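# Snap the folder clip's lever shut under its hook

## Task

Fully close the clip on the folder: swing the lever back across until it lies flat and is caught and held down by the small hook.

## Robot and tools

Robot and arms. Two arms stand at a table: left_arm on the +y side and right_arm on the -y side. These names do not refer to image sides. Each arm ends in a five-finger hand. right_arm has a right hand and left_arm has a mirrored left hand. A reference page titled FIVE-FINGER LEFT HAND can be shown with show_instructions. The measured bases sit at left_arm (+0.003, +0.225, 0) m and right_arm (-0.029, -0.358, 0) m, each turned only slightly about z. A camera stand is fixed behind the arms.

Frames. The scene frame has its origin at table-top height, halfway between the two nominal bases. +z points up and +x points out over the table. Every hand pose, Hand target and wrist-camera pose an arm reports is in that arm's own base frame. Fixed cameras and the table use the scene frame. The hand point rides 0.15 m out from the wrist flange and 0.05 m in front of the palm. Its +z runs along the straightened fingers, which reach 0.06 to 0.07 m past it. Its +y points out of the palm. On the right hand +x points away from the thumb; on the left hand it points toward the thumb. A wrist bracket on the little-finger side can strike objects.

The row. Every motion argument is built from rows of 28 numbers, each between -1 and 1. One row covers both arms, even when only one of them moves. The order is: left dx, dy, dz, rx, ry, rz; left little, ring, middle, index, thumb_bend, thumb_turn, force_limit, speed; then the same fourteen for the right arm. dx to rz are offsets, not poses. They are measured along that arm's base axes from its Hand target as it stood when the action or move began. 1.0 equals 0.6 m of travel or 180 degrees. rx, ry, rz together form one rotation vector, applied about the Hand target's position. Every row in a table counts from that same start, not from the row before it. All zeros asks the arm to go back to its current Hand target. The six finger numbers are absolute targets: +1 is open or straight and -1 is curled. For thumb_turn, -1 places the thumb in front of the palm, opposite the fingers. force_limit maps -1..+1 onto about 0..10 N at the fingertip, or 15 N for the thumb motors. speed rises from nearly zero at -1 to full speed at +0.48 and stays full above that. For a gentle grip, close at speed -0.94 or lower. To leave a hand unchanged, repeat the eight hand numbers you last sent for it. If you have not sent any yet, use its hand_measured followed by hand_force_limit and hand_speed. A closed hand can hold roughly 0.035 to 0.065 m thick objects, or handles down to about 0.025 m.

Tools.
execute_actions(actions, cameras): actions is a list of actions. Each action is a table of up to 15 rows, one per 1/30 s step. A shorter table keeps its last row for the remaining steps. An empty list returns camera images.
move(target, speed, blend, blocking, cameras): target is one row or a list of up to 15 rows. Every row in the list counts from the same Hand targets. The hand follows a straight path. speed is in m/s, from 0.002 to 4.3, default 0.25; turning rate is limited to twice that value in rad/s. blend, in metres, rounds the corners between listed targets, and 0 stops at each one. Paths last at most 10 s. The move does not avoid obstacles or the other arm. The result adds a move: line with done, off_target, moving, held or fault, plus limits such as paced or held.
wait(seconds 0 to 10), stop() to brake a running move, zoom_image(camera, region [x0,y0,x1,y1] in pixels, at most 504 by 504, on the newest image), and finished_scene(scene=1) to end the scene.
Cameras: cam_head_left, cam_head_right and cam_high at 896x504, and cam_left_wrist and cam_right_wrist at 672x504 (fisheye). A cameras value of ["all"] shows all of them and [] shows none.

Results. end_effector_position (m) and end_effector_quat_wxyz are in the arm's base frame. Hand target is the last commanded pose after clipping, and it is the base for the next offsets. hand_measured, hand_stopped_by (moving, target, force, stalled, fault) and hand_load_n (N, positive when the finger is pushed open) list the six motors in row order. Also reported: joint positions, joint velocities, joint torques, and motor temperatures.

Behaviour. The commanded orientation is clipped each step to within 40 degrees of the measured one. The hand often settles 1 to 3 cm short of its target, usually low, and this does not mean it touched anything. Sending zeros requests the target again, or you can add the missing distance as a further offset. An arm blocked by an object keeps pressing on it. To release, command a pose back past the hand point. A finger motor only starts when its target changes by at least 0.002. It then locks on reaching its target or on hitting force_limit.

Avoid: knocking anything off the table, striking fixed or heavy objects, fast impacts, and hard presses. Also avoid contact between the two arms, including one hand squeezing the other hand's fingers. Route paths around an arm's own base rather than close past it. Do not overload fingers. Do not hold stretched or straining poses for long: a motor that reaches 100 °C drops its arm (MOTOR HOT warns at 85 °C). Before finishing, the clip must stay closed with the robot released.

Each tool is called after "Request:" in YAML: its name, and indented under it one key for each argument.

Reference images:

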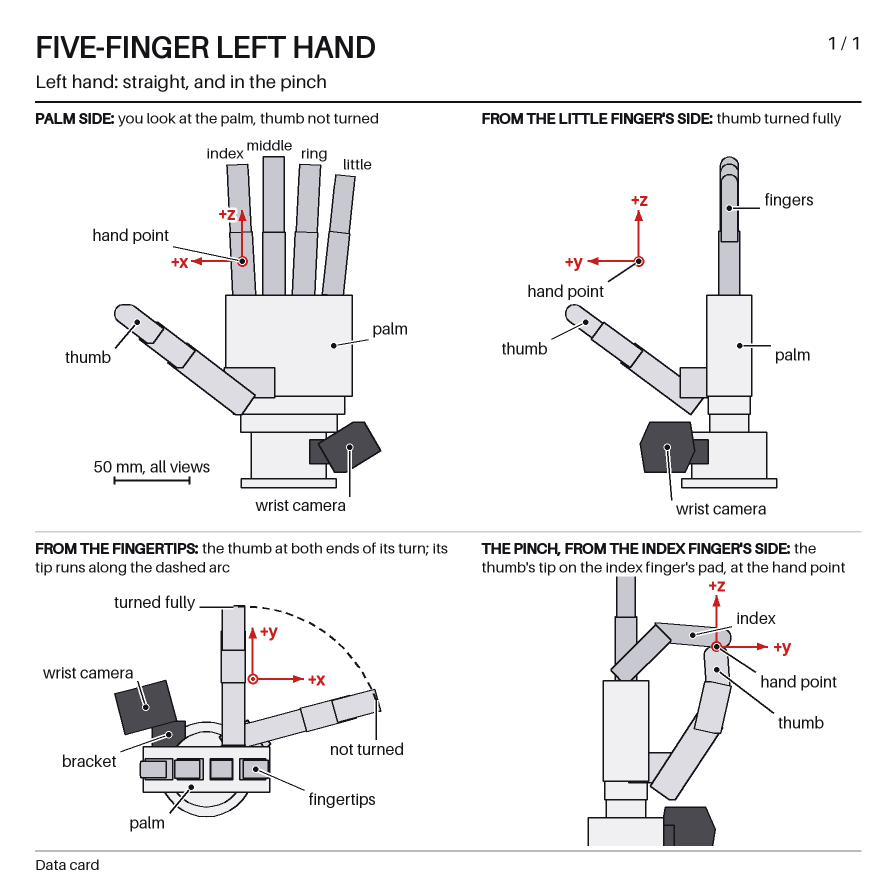

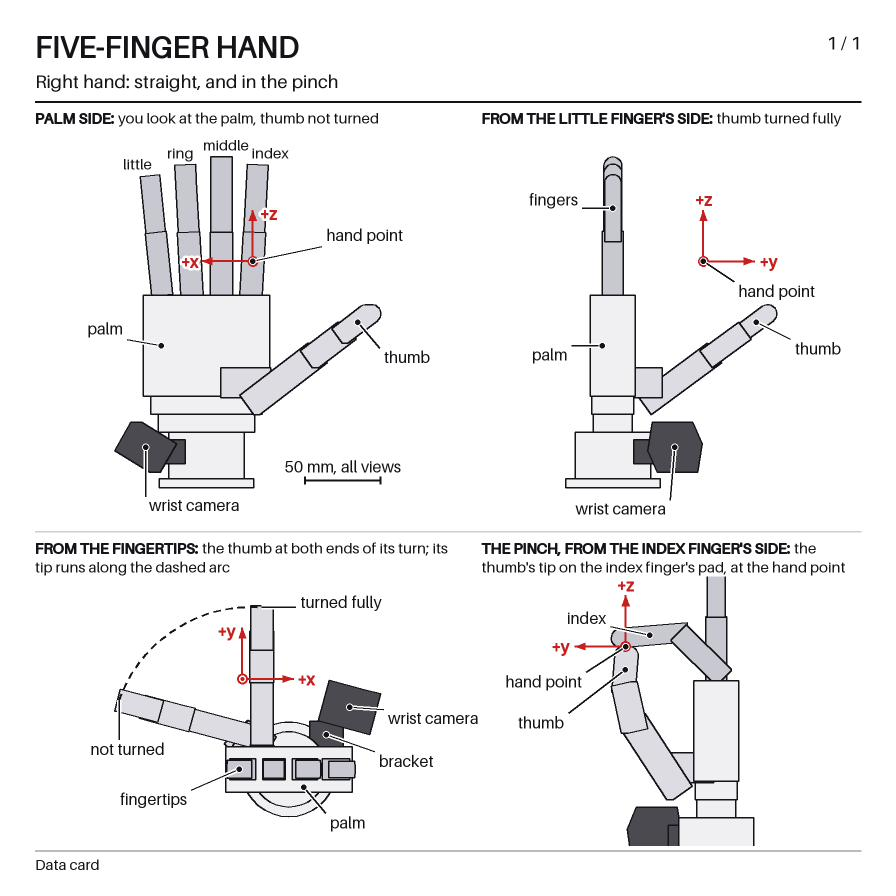

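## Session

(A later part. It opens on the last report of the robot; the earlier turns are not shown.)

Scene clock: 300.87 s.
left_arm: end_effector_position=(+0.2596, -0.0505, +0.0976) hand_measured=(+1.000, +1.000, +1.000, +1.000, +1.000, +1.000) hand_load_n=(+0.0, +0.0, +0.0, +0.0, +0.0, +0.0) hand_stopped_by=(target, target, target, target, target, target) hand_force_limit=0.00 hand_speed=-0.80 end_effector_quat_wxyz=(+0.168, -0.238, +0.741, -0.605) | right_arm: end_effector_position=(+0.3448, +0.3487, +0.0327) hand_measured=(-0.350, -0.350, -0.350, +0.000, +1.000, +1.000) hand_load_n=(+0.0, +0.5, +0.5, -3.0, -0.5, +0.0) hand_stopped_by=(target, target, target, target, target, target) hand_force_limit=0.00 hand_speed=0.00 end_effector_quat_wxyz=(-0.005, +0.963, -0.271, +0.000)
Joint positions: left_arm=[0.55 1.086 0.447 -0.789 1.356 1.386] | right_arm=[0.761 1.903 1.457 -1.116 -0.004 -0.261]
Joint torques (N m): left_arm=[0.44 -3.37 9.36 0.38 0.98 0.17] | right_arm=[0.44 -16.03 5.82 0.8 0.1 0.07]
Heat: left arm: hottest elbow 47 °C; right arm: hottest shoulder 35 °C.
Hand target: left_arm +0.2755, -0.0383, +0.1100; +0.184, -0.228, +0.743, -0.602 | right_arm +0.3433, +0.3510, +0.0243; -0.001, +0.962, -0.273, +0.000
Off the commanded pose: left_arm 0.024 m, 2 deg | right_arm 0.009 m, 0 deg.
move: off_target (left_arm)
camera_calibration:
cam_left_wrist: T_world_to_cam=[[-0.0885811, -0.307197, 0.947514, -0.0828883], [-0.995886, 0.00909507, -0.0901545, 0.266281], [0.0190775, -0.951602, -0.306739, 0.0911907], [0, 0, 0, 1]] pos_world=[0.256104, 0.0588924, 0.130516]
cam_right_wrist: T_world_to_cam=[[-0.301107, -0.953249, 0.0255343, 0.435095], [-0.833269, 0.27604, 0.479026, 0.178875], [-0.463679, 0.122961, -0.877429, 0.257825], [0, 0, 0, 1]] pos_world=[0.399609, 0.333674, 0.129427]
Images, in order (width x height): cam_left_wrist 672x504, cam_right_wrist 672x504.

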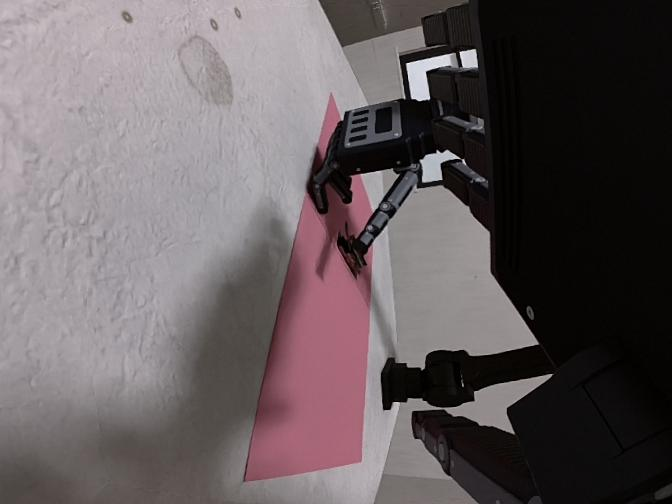

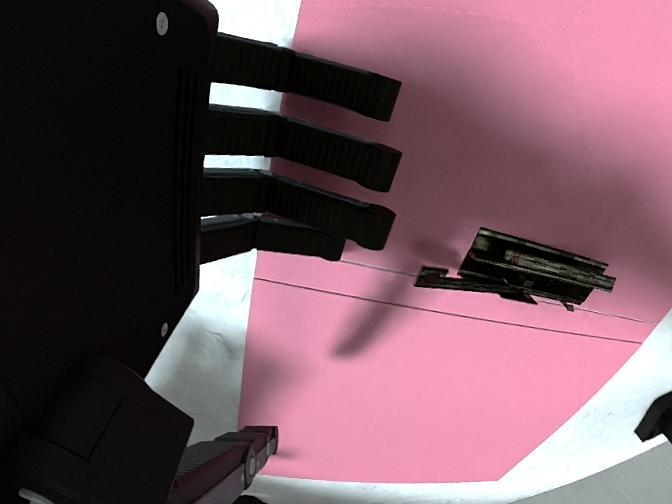

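Request:
move:
  target:
    - [0, 0, 0, 0, 0, 0, 1, 1, 1, 1, 1, 1, 0, -0.8, 0, 0, 0.011, 0, 0, 0, -0.35, -0.35, -0.35, 0, 1, 1, 0, 0]
    - [0, 0, 0, 0, 0, 0, 1, 1, 1, 1, 1, 1, 0, -0.8, -0.0235, -0.0357, 0.010, 0, 0, 0, -0.35, -0.35, -0.35, 0, 1, 1, 0, 0]
  speed: 0.04
  cameras: ["cam_left_wrist", "cam_right_wrist"]

Request:
zoom_image:
  camera: "cam_left_wrist"
  region: [310, 190, 390, 280]

Request:
zoom_image:
  camera: "cam_right_wrist"
  region: [300, 190, 480, 310]

Scene clock: 312.17 s.
left_arm: end_effector_position=(+0.2596, -0.0505, +0.0976) hand_measured=(+1.000, +1.000, +1.000, +1.000, +1.000, +1.000) hand_load_n=(+0.0, +0.0, +0.0, +0.0, +0.0, +0.0) hand_stopped_by=(target, target, target, target, target, target) hand_force_limit=0.00 hand_speed=-0.80 end_effector_quat_wxyz=(+0.168, -0.238, +0.741, -0.605) | right_arm: end_effector_position=(+0.3285, +0.3331, +0.0322) hand_measured=(-0.350, -0.350, -0.350, +0.000, +1.000, +1.000) hand_load_n=(+0.0, +0.0, +0.0, -2.0, +0.0, +0.0) hand_stopped_by=(target, target, target, target, target, target) hand_force_limit=0.00 hand_speed=0.00 end_effector_quat_wxyz=(-0.001, +0.963, -0.271, -0.001)
Joint positions: left_arm=[0.55 1.086 0.447 -0.789 1.356 1.386] | right_arm=[0.761 1.856 1.382 -1.096 -0.004 -0.261]
Joint torques (N m): left_arm=[-0.32 -2.32 9.57 0.34 0.97 0.14] | right_arm=[-0.15 -16.79 5.24 0.69 0.06 -0.06]
Heat: left arm: hottest elbow 47 °C; right arm: hottest shoulder 35 °C.
Hand target: left_arm +0.2755, -0.0383, +0.1100; +0.184, -0.228, +0.743, -0.602 | right_arm +0.3292, +0.3296, +0.0302; -0.001, +0.962, -0.273, +0.000
Off the commanded pose: left_arm 0.024 m, 2 deg | right_arm 0.004 m, 0 deg.
move: off_target (left_arm)
camera_calibration:
cam_left_wrist: T_world_to_cam=[[-0.0885811, -0.307197, 0.947514, -0.0828883], [-0.995886, 0.00909507, -0.0901545, 0.266281], [0.0190775, -0.951602, -0.306739, 0.0911907], [0, 0, 0, 1]] pos_world=[0.256104, 0.0588924, 0.130516]
cam_right_wrist: T_world_to_cam=[[-0.300919, -0.953117, 0.0318886, 0.415111], [-0.830768, 0.278416, 0.481985, 0.168127], [-0.468266, 0.118546, -0.875599, 0.25457], [0, 0, 0, 1]] pos_world=[0.383796, 0.318662, 0.128629]
Images, in order (width x height): cam_left_wrist 672x504, cam_right_wrist 672x504.

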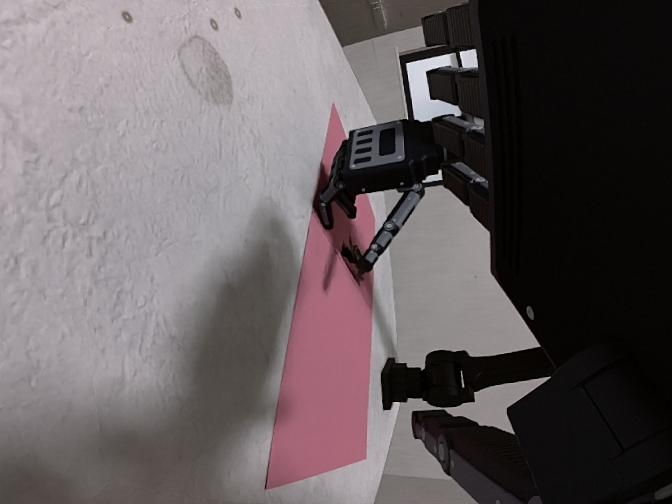

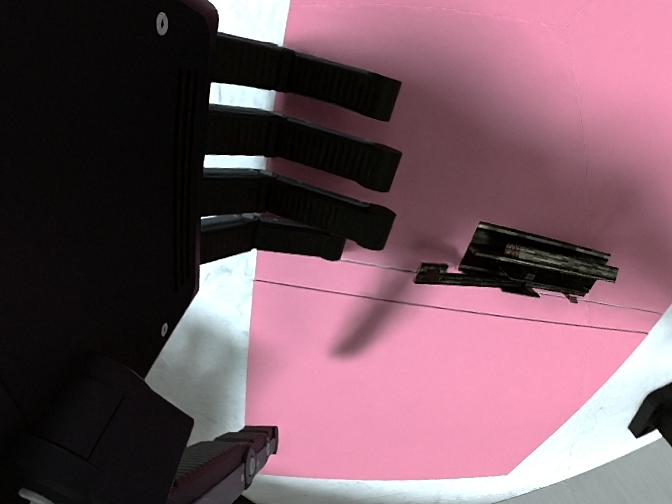

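Scaled by 5.600 from the camera's 672x504 image, which has a finer 960x720 frame.

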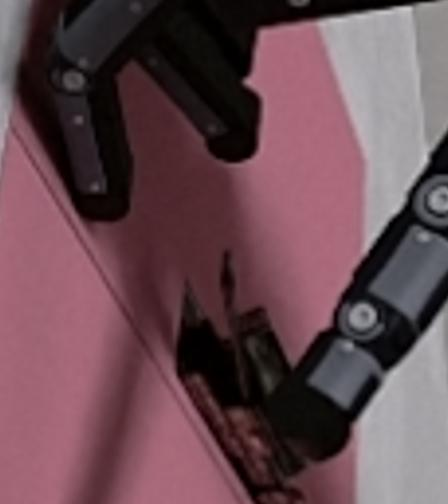

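Scaled by 2.800 from the camera's 672x504 image, which has a finer 960x720 frame.

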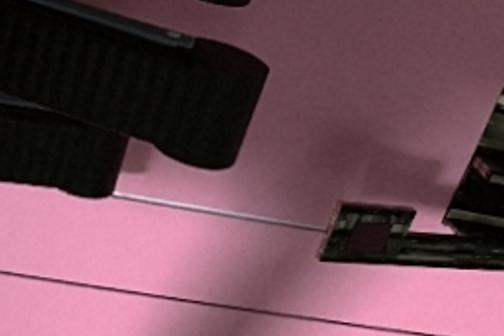

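Request:
move:
  target: [0, 0, 0, 0, 0, 0, 1, 1, 1, 1, 1, 1, 0, -0.8, 0, 0, 0.030, 0, 0, 0, -0.35, -0.35, -0.35, 0, 1, 1, 0, 0]
  speed: 0.05
  cameras: ["cam_left_wrist", "cam_right_wrist"]

Request:
zoom_image:
  camera: "cam_left_wrist"
  region: [310, 190, 390, 280]

Request:
zoom_image:
  camera: "cam_right_wrist"
  region: [300, 190, 480, 310]

Scene clock: 320.03 s.
left_arm: end_effector_position=(+0.2596, -0.0505, +0.0976) hand_measured=(+1.000, +1.000, +1.000, +1.000, +1.000, +1.000) hand_load_n=(+0.0, +0.0, +0.0, +0.0, +0.0, -0.5) hand_stopped_by=(target, target, target, target, target, target) hand_force_limit=0.00 hand_speed=-0.80 end_effector_quat_wxyz=(+0.168, -0.238, +0.741, -0.605) | right_arm: end_effector_position=(+0.3240, +0.3289, +0.0402) hand_measured=(-0.350, -0.350, -0.350, +0.000, +1.000, +1.000) hand_load_n=(+0.0, +0.0, +0.5, +0.0, +0.0, +0.0) hand_stopped_by=(target, target, target, target, target, target) hand_force_limit=0.00 hand_speed=0.00 end_effector_quat_wxyz=(+0.005, +0.963, -0.271, -0.005)
Joint positions: left_arm=[0.55 1.086 0.447 -0.789 1.356 1.386] | right_arm=[0.761 1.842 1.382 -1.123 -0.004 -0.261]
Joint torques (N m): left_arm=[0.15 -3.37 9.51 0.1 0.98 0.13] | right_arm=[-0.62 -17.49 6.69 -0.13 0.02 -0.07]
Heat: left arm: hottest elbow 47 °C; right arm: hottest shoulder 35 °C.
Hand target: left_arm +0.2755, -0.0383, +0.1100; +0.184, -0.228, +0.743, -0.602 | right_arm +0.3292, +0.3296, +0.0481; -0.001, +0.962, -0.273, +0.000
Off the commanded pose: left_arm 0.024 m, 2 deg | right_arm 0.010 m, 1 deg.
move: off_target (left_arm)
camera_calibration:
cam_left_wrist: T_world_to_cam=[[-0.0885811, -0.307197, 0.947514, -0.0828883], [-0.995886, 0.00909507, -0.0901545, 0.266281], [0.0190775, -0.951602, -0.306739, 0.0911907], [0, 0, 0, 1]] pos_world=[0.256104, 0.0588924, 0.130516]
cam_right_wrist: T_world_to_cam=[[-0.300553, -0.952756, 0.0438599, 0.408662], [-0.825917, 0.282989, 0.487625, 0.158433], [-0.477, 0.110333, -0.871951, 0.265396], [0, 0, 0, 1]] pos_world=[0.380271, 0.315239, 0.136232]
Images, in order (width x height): cam_left_wrist 672x504, cam_right_wrist 672x504.

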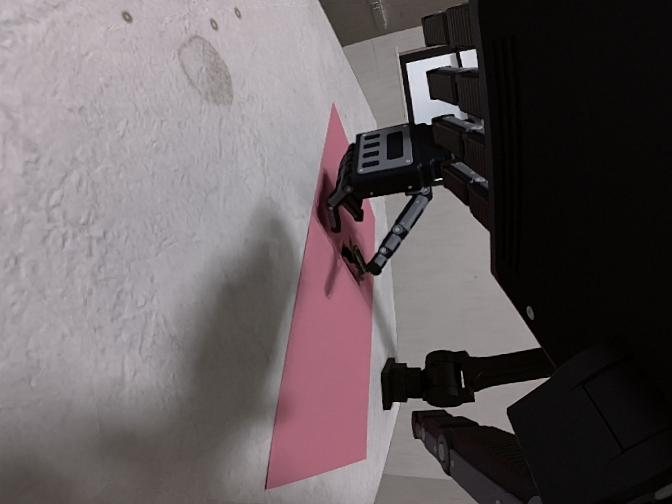

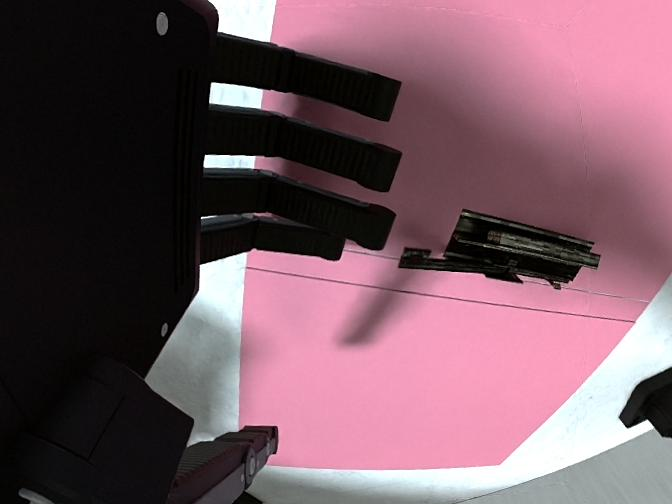

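Scaled by 5.600 from the camera's 672x504 image, which has a finer 960x720 frame.

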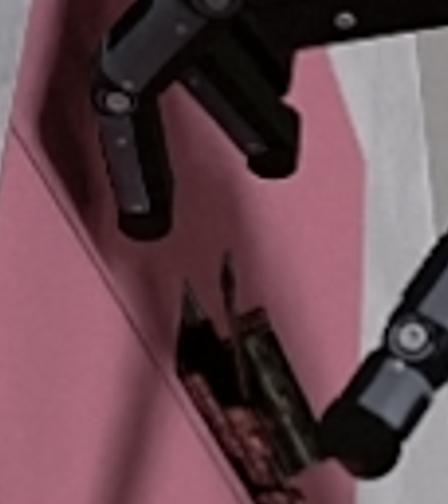

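Scaled by 2.800 from the camera's 672x504 image, which has a finer 960x720 frame.

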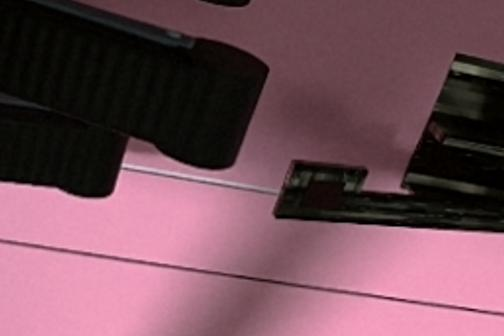

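Request:
move:
  target: [0, 0, 0, 0, 0, 0, 1, 1, 1, 1, 1, 1, 0, -0.8, 0, 0, -0.0310, 0, 0, 0, -0.35, -0.35, -0.35, 0, 1, 1, 0, 0]
  speed: 0.03
  cameras: ["cam_left_wrist"]

Request:
zoom_image:
  camera: "cam_left_wrist"
  region: [310, 190, 390, 280]

Scene clock: 333.03 s.
left_arm: end_effector_position=(+0.2596, -0.0505, +0.0976) hand_measured=(+1.000, +1.000, +1.000, +1.000, +1.000, +1.000) hand_load_n=(+0.0, +0.0, +0.0, +0.0, +0.0, -0.5) hand_stopped_by=(target, target, target, target, target, target) hand_force_limit=0.00 hand_speed=-0.80 end_effector_quat_wxyz=(+0.168, -0.238, +0.741, -0.605) | right_arm: end_effector_position=(+0.3270, +0.3317, +0.0364) hand_measured=(-0.350, -0.350, -0.350, +0.000, +1.000, +1.000) hand_load_n=(+0.0, +0.0, +0.0, +0.0, +0.0, +0.0) hand_stopped_by=(target, target, target, target, target, target) hand_force_limit=0.00 hand_speed=0.00 end_effector_quat_wxyz=(-0.004, +0.963, -0.271, +0.000)
Joint positions: left_arm=[0.55 1.086 0.447 -0.789 1.356 1.386] | right_arm=[0.761 1.842 1.375 -1.096 -0.004 -0.261]
Joint torques (N m): left_arm=[0.85 -3.43 9.54 0.16 1.02 0.12] | right_arm=[-0.73 -15.68 5.6 0.62 0.1 -0.07]
Heat: left arm: hottest elbow 48 °C; right arm: hottest shoulder 36 °C.
Hand target: left_arm +0.2755, -0.0383, +0.1100; +0.184, -0.228, +0.743, -0.602 | right_arm +0.3292, +0.3297, +0.0296; -0.001, +0.962, -0.273, +0.000
Off the commanded pose: left_arm 0.024 m, 2 deg | right_arm 0.008 m, 0 deg.
move: off_target (left_arm)
camera_calibration:
cam_left_wrist: T_world_to_cam=[[-0.0885811, -0.307197, 0.947514, -0.0828883], [-0.995886, 0.00909507, -0.0901545, 0.266281], [0.0190775, -0.951602, -0.306739, 0.0911907], [0, 0, 0, 1]] pos_world=[0.256104, 0.0588924, 0.130516]
Images, in order (width x height): cam_left_wrist 672x504.

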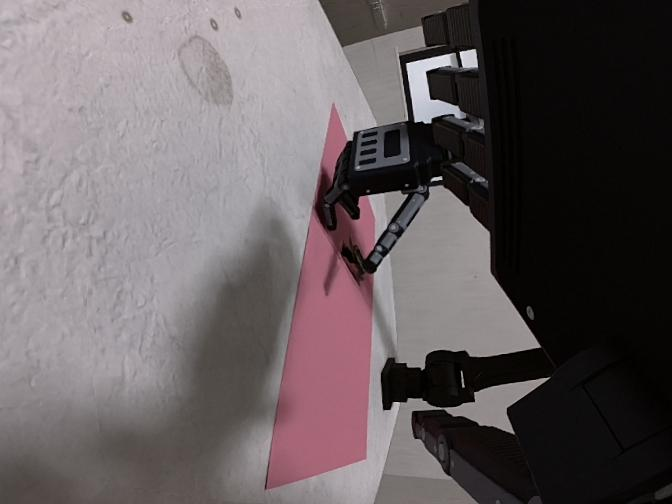

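Scaled by 5.600 from the camera's 672x504 image, which has a finer 960x720 frame.

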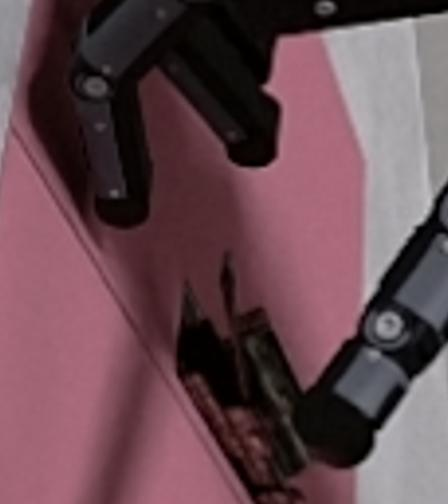

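Request:
move:
  target: [0, 0, 0, 0, 0, 0, 1, 1, 1, 1, 1, 1, 0, -0.8, -0.0225, -0.0333, 0, 0, 0, 0, -0.35, -0.35, -0.35, 0, 1, 1, 0, 0]
  speed: 0.03
  cameras: ["cam_left_wrist", "cam_right_wrist"]

Request:
zoom_image:
  camera: "cam_left_wrist"
  region: [310, 190, 390, 280]

Request:
zoom_image:
  camera: "cam_right_wrist"
  region: [300, 190, 480, 310]

Scene clock: 341.90 s.
left_arm: end_effector_position=(+0.2596, -0.0505, +0.0976) hand_measured=(+1.000, +1.000, +1.000, +1.000, +1.000, +1.000) hand_load_n=(+0.0, +0.0, +0.0, +0.0, +0.0, +0.0) hand_stopped_by=(target, target, target, target, target, target) hand_force_limit=0.00 hand_speed=-0.80 end_effector_quat_wxyz=(+0.168, -0.238, +0.741, -0.605) | right_arm: end_effector_position=(+0.3127, +0.3157, +0.0318) hand_measured=(-0.350, -0.350, -0.350, +0.000, +1.000, +1.000) hand_load_n=(+0.5, +0.0, +0.0, -2.0, -0.5, +0.0) hand_stopped_by=(target, target, target, target, target, target) hand_force_limit=0.00 hand_speed=0.00 end_effector_quat_wxyz=(-0.001, +0.962, -0.272, -0.001)
Joint positions: left_arm=[0.55 1.086 0.447 -0.789 1.356 1.386] | right_arm=[0.758 1.803 1.302 -1.069 -0.004 -0.262]
Joint torques (N m): left_arm=[0.67 -3.14 9.31 0.02 0.99 0.11] | right_arm=[-1.08 -16.09 5.34 0.55 0.09 -0.12]
Heat: left arm: hottest elbow 48 °C; right arm: hottest shoulder 36 °C.
Hand target: left_arm +0.2755, -0.0383, +0.1100; +0.184, -0.228, +0.743, -0.602 | right_arm +0.3156, +0.3097, +0.0297; -0.001, +0.962, -0.272, +0.000
Off the commanded pose: left_arm 0.024 m, 2 deg | right_arm 0.007 m, 0 deg.
move: off_target (left_arm)
camera_calibration:
cam_left_wrist: T_world_to_cam=[[-0.0885811, -0.307197, 0.947514, -0.0828883], [-0.995886, 0.00909507, -0.0901545, 0.266281], [0.0190775, -0.951602, -0.306739, 0.0911907], [0, 0, 0, 1]] pos_world=[0.256104, 0.0588924, 0.130516]
cam_right_wrist: T_world_to_cam=[[-0.303481, -0.952305, 0.0318612, 0.394302], [-0.830007, 0.280634, 0.48201, 0.159145], [-0.467961, 0.119836, -0.875586, 0.248406], [0, 0, 0, 1]] pos_world=[0.367999, 0.301066, 0.128229]
Images, in order (width x height): cam_left_wrist 672x504, cam_right_wrist 672x504.

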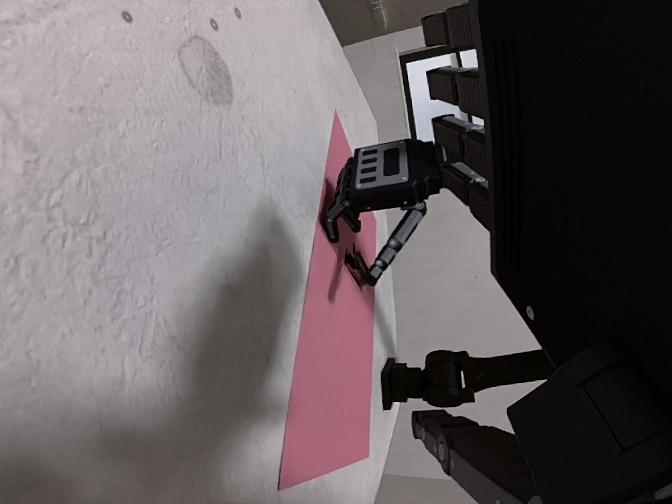

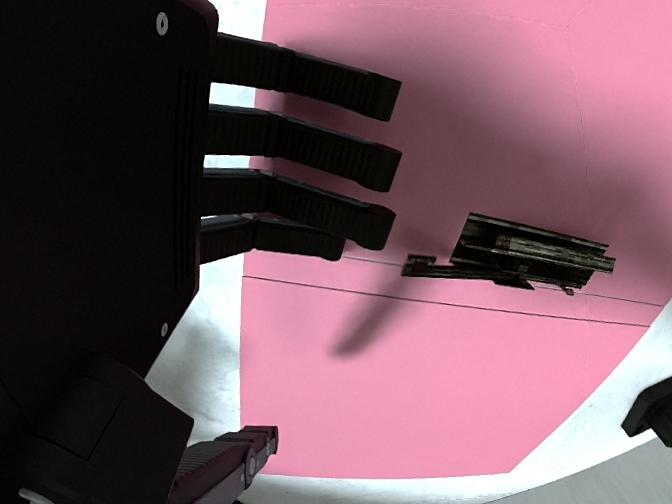

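Scaled by 5.600 from the camera's 672x504 image, which has a finer 960x720 frame.

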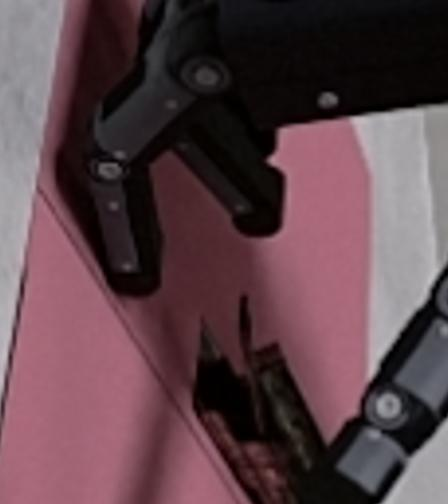

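Scaled by 2.800 from the camera's 672x504 image, which has a finer 960x720 frame.

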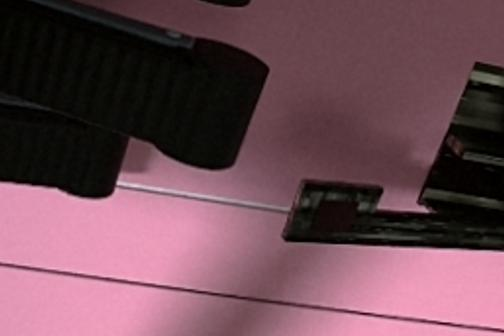

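Request:
move:
  target:
    - [0, 0, 0, 0, 0, 0, 1, 1, 1, 1, 1, 1, 0, -0.8, 0.005, 0.01, 0.035, 0, 0, 0, -0.35, -0.35, -0.35, 0, 1, 1, 0, 0]
    - [0, 0, 0, 0, 0, 0, 1, 1, 1, 1, 1, 1, 0, -0.8, 0.0305, 0.0498, 0.035, 0, 0, 0, -0.35, -0.35, -0.35, 0, 1, 1, 0, 0]
    - [0, 0, 0, 0, 0, 0, 1, 1, 1, 1, 1, 1, 0, -0.8, 0.012, 0.0196, 0.0155, 0, 0, 0, -0.35, -0.35, -0.35, 0, 1, 1, 0, 0]
  speed: 0.04
  cameras: ["cam_left_wrist", "cam_right_wrist"]

Request:
zoom_image:
  camera: "cam_left_wrist"
  region: [310, 190, 390, 280]

Request:
zoom_image:
  camera: "cam_right_wrist"
  region: [300, 190, 480, 310]

Scene clock: 352.50 s.
left_arm: end_effector_position=(+0.2596, -0.0505, +0.0976) hand_measured=(+1.000, +1.000, +1.000, +1.000, +1.000, +1.000) hand_load_n=(+0.0, +0.0, +0.0, +0.0, +0.0, +0.0) hand_stopped_by=(target, target, target, target, target, target) hand_force_limit=0.00 hand_speed=-0.80 end_effector_quat_wxyz=(+0.168, -0.238, +0.741, -0.605) | right_arm: end_effector_position=(+0.3194, +0.3220, +0.0359) hand_measured=(-0.350, -0.350, -0.350, +0.000, +1.000, +1.000) hand_load_n=(+0.0, +0.0, +0.0, +0.0, +0.0, +0.0) hand_stopped_by=(target, target, target, target, target, target) hand_force_limit=0.00 hand_speed=0.00 end_effector_quat_wxyz=(+0.005, +0.962, -0.272, -0.005)
Joint positions: left_arm=[0.55 1.086 0.447 -0.789 1.356 1.386] | right_arm=[0.758 1.83 1.351 -1.106 -0.004 -0.262]
Joint torques (N m): left_arm=[0.09 -2.32 9.44 0.13 0.99 0.05] | right_arm=[-0.79 -16.67 5.61 0.66 0.03 -0.03]
Heat: left arm: hottest elbow 48 °C; right arm: hottest shoulder 35 °C.
Hand target: left_arm +0.2755, -0.0383, +0.1100; +0.184, -0.228, +0.743, -0.602 | right_arm +0.3229, +0.3215, +0.0390; -0.001, +0.962, -0.272, +0.000
Off the commanded pose: left_arm 0.024 m, 2 deg | right_arm 0.005 m, 1 deg.
move: off_target (left_arm)
camera_calibration:
cam_left_wrist: T_world_to_cam=[[-0.0885811, -0.307197, 0.947514, -0.0828883], [-0.995886, 0.00909507, -0.0901545, 0.266281], [0.0190775, -0.951602, -0.306739, 0.0911907], [0, 0, 0, 1]] pos_world=[0.256104, 0.0588924, 0.130516]
cam_right_wrist: T_world_to_cam=[[-0.302972, -0.951911, 0.0455327, 0.401452], [-0.824512, 0.285784, 0.488373, 0.157297], [-0.4779, 0.110421, -0.871446, 0.260408], [0, 0, 0, 1]] pos_world=[0.375771, 0.308439, 0.131833]
Images, in order (width x height): cam_left_wrist 672x504, cam_right_wrist 672x504.

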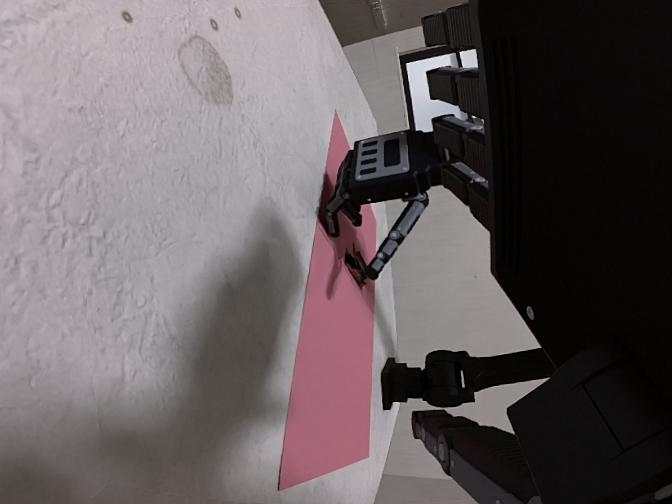

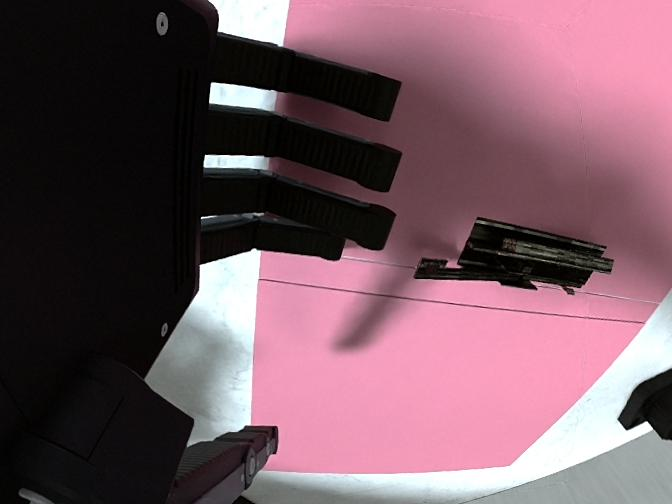

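Scaled by 5.600 from the camera's 672x504 image, which has a finer 960x720 frame.

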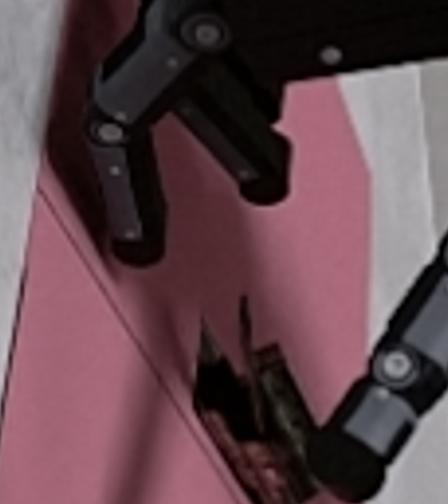

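Scaled by 2.800 from the camera's 672x504 image, which has a finer 960x720 frame.

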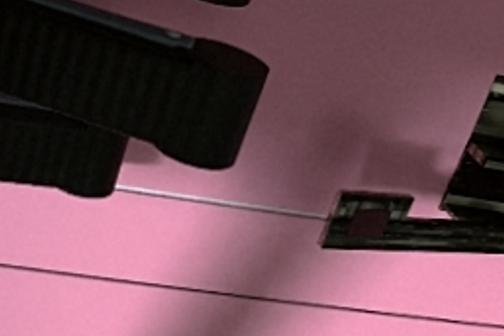

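Request:
move:
  target: [0, 0, 0, 0, 0, 0, 1, 1, 1, 1, 1, 1, 0, -0.8, -0.0218, -0.0355, 0, 0, 0, 0, -0.35, -0.35, -0.35, 0, 1, 1, 0, 0]
  speed: 0.04
  cameras: ["cam_left_wrist", "cam_right_wrist"]

Request:
zoom_image:
  camera: "cam_left_wrist"
  region: [310, 190, 390, 280]

Request:
zoom_image:
  camera: "cam_right_wrist"
  region: [300, 190, 480, 310]

Scene clock: 359.73 s.
left_arm: end_effector_position=(+0.2596, -0.0505, +0.0976) hand_measured=(+1.000, +1.000, +1.000, +1.000, +1.000, +1.000) hand_load_n=(+0.0, +0.0, +0.0, +0.0, +0.0, +0.0) hand_stopped_by=(target, target, target, target, target, target) hand_force_limit=0.00 hand_speed=-0.80 end_effector_quat_wxyz=(+0.168, -0.238, +0.741, -0.605) | right_arm: end_effector_position=(+0.3047, +0.3029, +0.0361) hand_measured=(-0.350, -0.350, -0.350, +0.000, +1.000, +1.000) hand_load_n=(+0.0, +0.0, +0.0, +0.0, +0.0, +0.0) hand_stopped_by=(target, target, target, target, target, target) hand_force_limit=0.00 hand_speed=0.00 end_effector_quat_wxyz=(+0.005, +0.962, -0.272, -0.005)
Joint positions: left_arm=[0.55 1.086 0.447 -0.789 1.356 1.386] | right_arm=[0.75 1.775 1.271 -1.082 -0.004 -0.27]
Joint torques (N m): left_arm=[0.09 -2.2 9.63 0.14 0.94 0.18] | right_arm=[-0.5 -16.32 5.56 0.54 0.04 -0.16]
Heat: left arm: hottest elbow 48 °C; right arm: hottest shoulder 35 °C.
Hand target: left_arm +0.2755, -0.0383, +0.1100; +0.184, -0.228, +0.743, -0.602 | right_arm +0.3097, +0.3002, +0.0388; -0.001, +0.962, -0.272, +0.000
Off the commanded pose: left_arm 0.024 m, 2 deg | right_arm 0.006 m, 1 deg.
move: off_target (left_arm)
camera_calibration:
cam_left_wrist: T_world_to_cam=[[-0.0885811, -0.307197, 0.947514, -0.0828883], [-0.995886, 0.00909507, -0.0901545, 0.266281], [0.0190775, -0.951602, -0.306739, 0.0911907], [0, 0, 0, 1]] pos_world=[0.256104, 0.0588924, 0.130516]
cam_right_wrist: T_world_to_cam=[[-0.303, -0.951905, 0.0454743, 0.378824], [-0.82446, 0.285768, 0.48847, 0.15051], [-0.477972, 0.110515, -0.871395, 0.255658], [0, 0, 0, 1]] pos_world=[0.361071, 0.28934, 0.132033]
Images, in order (width x height): cam_left_wrist 672x504, cam_right_wrist 672x504.

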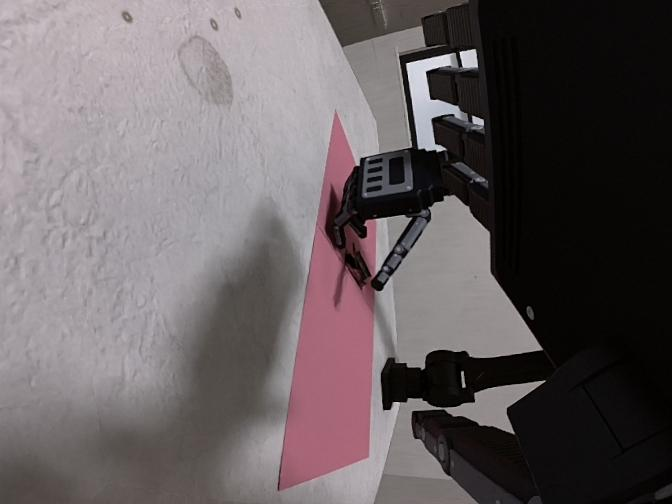

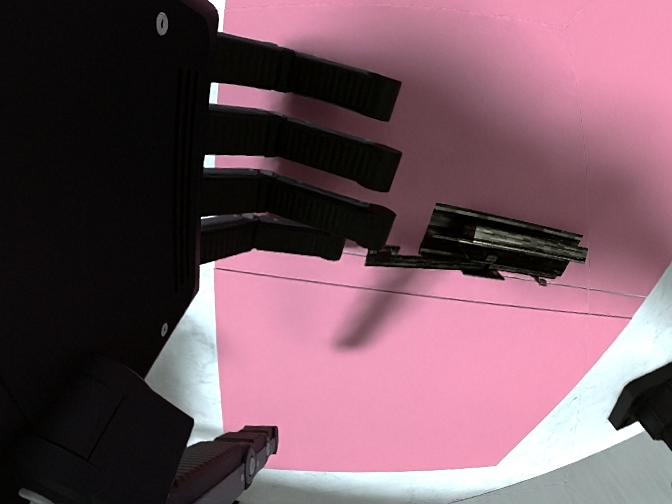

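Scaled by 5.600 from the camera's 672x504 image, which has a finer 960x720 frame.

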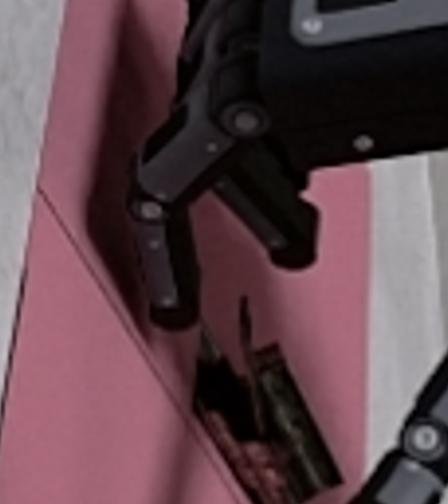

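Scaled by 2.800 from the camera's 672x504 image, which has a finer 960x720 frame.

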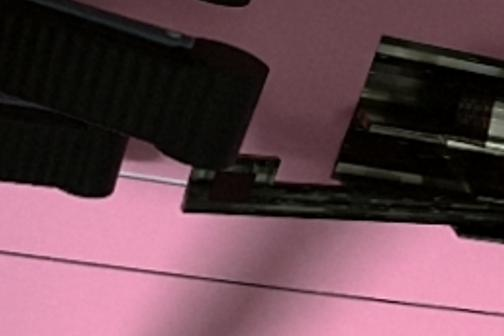

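Request:
move:
  target: [0, 0, 0, 0, 0, 0, 1, 1, 1, 1, 1, 1, 0, -0.8, -0.0177, -0.0322, 0, 0, 0, 0, -0.35, -0.35, -0.35, 0, 1, 1, 0, 0]
  speed: 0.03
  cameras: ["cam_left_wrist", "cam_right_wrist"]

Request:
zoom_image:
  camera: "cam_left_wrist"
  region: [310, 190, 390, 280]

Request:
zoom_image:
  camera: "cam_right_wrist"
  region: [300, 190, 480, 310]

Scene clock: 368.17 s.
left_arm: end_effector_position=(+0.2596, -0.0505, +0.0976) hand_measured=(+1.000, +1.000, +1.000, +1.000, +1.000, +1.000) hand_load_n=(+0.0, +0.0, +0.0, +0.0, +0.0, +0.0) hand_stopped_by=(target, target, target, target, target, target) hand_force_limit=0.00 hand_speed=-0.80 end_effector_quat_wxyz=(+0.168, -0.238, +0.741, -0.605) | right_arm: end_effector_position=(+0.2942, +0.2836, +0.0363) hand_measured=(-0.350, -0.350, -0.350, +0.000, +1.000, +1.000) hand_load_n=(+0.0, +0.0, +0.0, +0.0, +0.0, +0.0) hand_stopped_by=(target, target, target, target, target, target) hand_force_limit=0.00 hand_speed=0.00 end_effector_quat_wxyz=(+0.005, +0.962, -0.272, -0.005)
Joint positions: left_arm=[0.55 1.086 0.447 -0.789 1.356 1.386] | right_arm=[0.735 1.727 1.204 -1.063 -0.004 -0.285]
Joint torques (N m): left_arm=[-0.09 -2.49 9.5 0.17 1.04 0.12] | right_arm=[-1.14 -15.62 5.48 0.69 0.08 -0.14]
Heat: left arm: hottest elbow 48 °C; right arm: hottest shoulder 34 °C.
Hand target: left_arm +0.2755, -0.0383, +0.1100; +0.184, -0.228, +0.743, -0.602 | right_arm +0.2991, +0.2808, +0.0389; -0.001, +0.962, -0.273, +0.000
Off the commanded pose: left_arm 0.024 m, 2 deg | right_arm 0.006 m, 1 deg.
move: off_target (left_arm)
camera_calibration:
cam_left_wrist: T_world_to_cam=[[-0.0885811, -0.307197, 0.947514, -0.0828883], [-0.995886, 0.00909507, -0.0901545, 0.266281], [0.0190775, -0.951602, -0.306739, 0.0911907], [0, 0, 0, 1]] pos_world=[0.256104, 0.0588924, 0.130516]
cam_right_wrist: T_world_to_cam=[[-0.302662, -0.95202, 0.0453128, 0.357196], [-0.824515, 0.285382, 0.488602, 0.147376], [-0.478091, 0.11052, -0.871329, 0.252978], [0, 0, 0, 1]] pos_world=[0.35057, 0.27004, 0.132233]
Images, in order (width x height): cam_left_wrist 672x504, cam_right_wrist 672x504.

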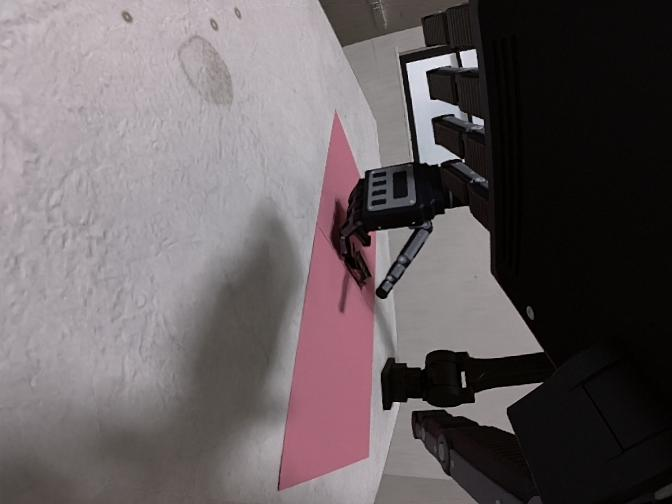

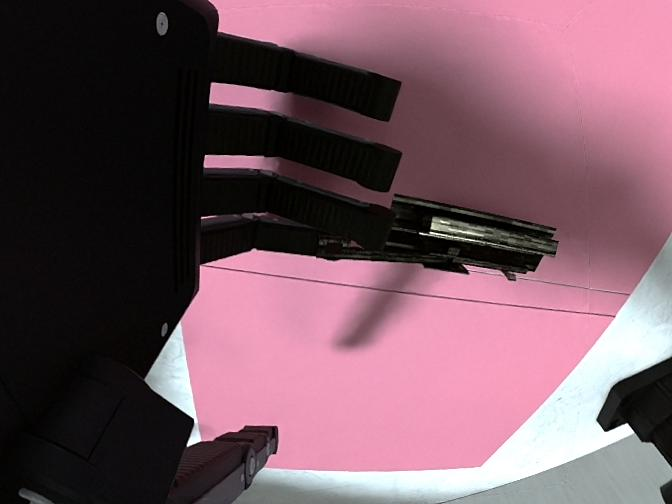

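Scaled by 5.600 from the camera's 672x504 image, which has a finer 960x720 frame.

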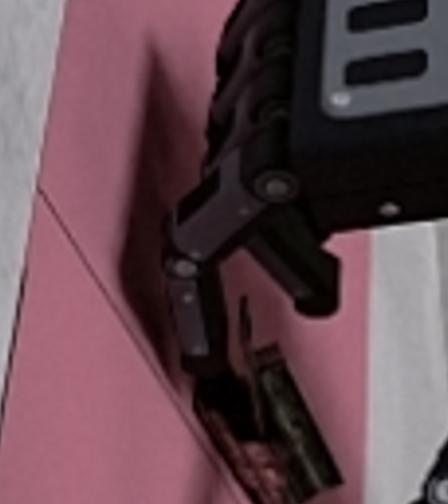

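Scaled by 2.800 from the camera's 672x504 image, which has a finer 960x720 frame.

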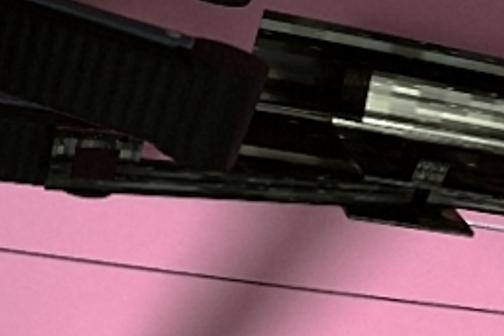

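Request:
move:
  target: [0, 0, 0, 0, 0, 0, 1, 1, 1, 1, 1, 1, 0, -0.8, -0.0153, -0.025, 0.0333, 0, 0, 0, -0.35, -0.35, -0.35, 0, 1, 1, 0, 0]
  speed: 0.03
  cameras: ["cam_left_wrist", "cam_right_wrist"]

Request:
zoom_image:
  camera: "cam_left_wrist"
  region: [310, 190, 410, 290]

Request:
zoom_image:
  camera: "cam_right_wrist"
  region: [300, 170, 540, 310]

Scene clock: 391.17 s.
left_arm: end_effector_position=(+0.2596, -0.0505, +0.0976) hand_measured=(+1.000, +1.000, +1.000, +1.000, +1.000, +1.000) hand_load_n=(+0.0, +0.0, +0.0, +0.0, +0.0, +0.0) hand_stopped_by=(target, target, target, target, target, target) hand_force_limit=0.00 hand_speed=-0.80 end_effector_quat_wxyz=(+0.168, -0.238, +0.741, -0.605) | right_arm: end_effector_position=(+0.2885, +0.2718, +0.0558) hand_measured=(-0.350, -0.350, -0.350, +0.000, +1.000, +1.000) hand_load_n=(+0.0, +0.5, +0.5, +0.0, +0.0, +0.0) hand_stopped_by=(target, target, target, target, target, target) hand_force_limit=0.00 hand_speed=0.00 end_effector_quat_wxyz=(-0.002, +0.962, -0.272, -0.001)
Joint positions: left_arm=[0.55 1.086 0.447 -0.789 1.356 1.386] | right_arm=[0.725 1.661 1.178 -1.085 -0.004 -0.296]
Joint torques (N m): left_arm=[0.32 -3.37 9.59 0.2 1.02 0.12] | right_arm=[-0.56 -14.56 5.78 0.09 0.13 -0.09]
Heat: left arm: hottest elbow 49 °C; right arm: hottest shoulder 34 °C.
Hand target: left_arm +0.2755, -0.0383, +0.1100; +0.184, -0.228, +0.743, -0.602 | right_arm +0.2898, +0.2658, +0.0589; -0.001, +0.962, -0.272, +0.000
Off the commanded pose: left_arm 0.024 m, 2 deg | right_arm 0.007 m, 0 deg.
move: off_target (left_arm)
camera_calibration:
cam_left_wrist: T_world_to_cam=[[-0.0885811, -0.307197, 0.947514, -0.0828883], [-0.995886, 0.00909507, -0.0901545, 0.266281], [0.0190775, -0.951602, -0.306739, 0.0911907], [0, 0, 0, 1]] pos_world=[0.256104, 0.0588924, 0.130516]
cam_right_wrist: T_world_to_cam=[[-0.30278, -0.952585, 0.030101, 0.344333], [-0.830999, 0.279335, 0.481054, 0.140495], [-0.466653, 0.12064, -0.876174, 0.262709], [0, 0, 0, 1]] pos_world=[0.343602, 0.257068, 0.152228]
Images, in order (width x height): cam_left_wrist 672x504, cam_right_wrist 672x504.

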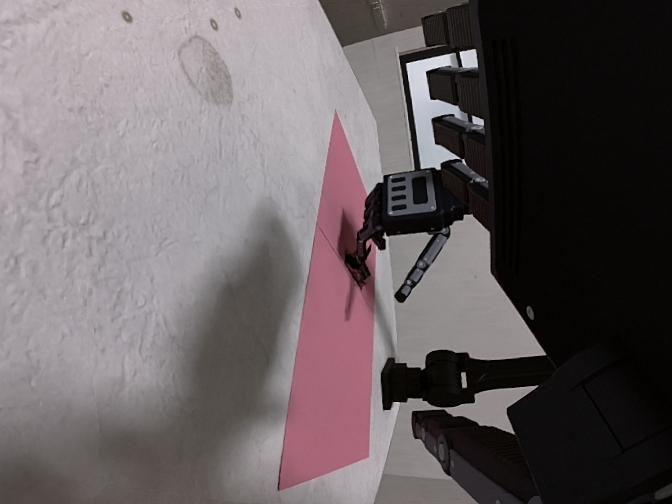

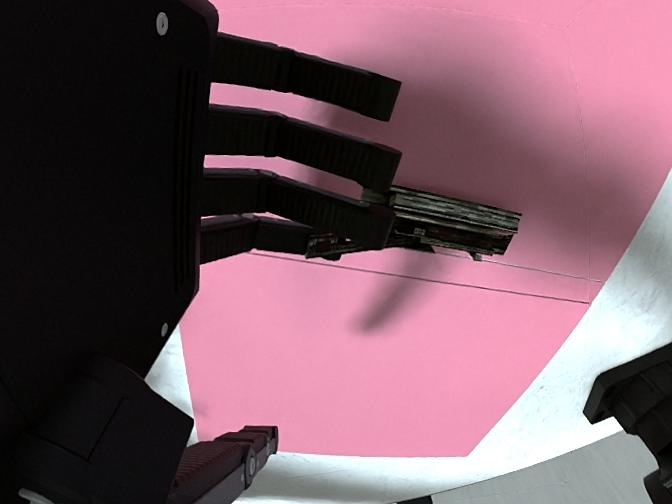

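Scaled by 5.040 from the camera's 672x504 image, which has a finer 960x720 frame.

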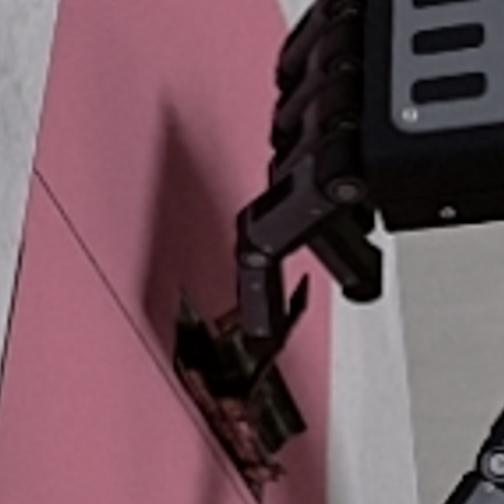

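Scaled by 2.100 from the camera's 672x504 image, which has a finer 960x720 frame.

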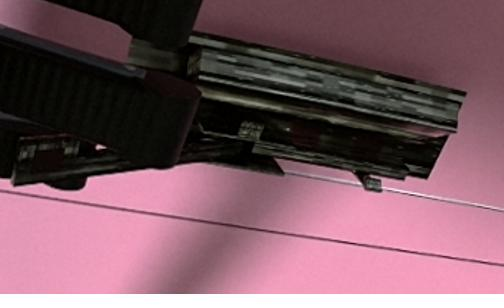

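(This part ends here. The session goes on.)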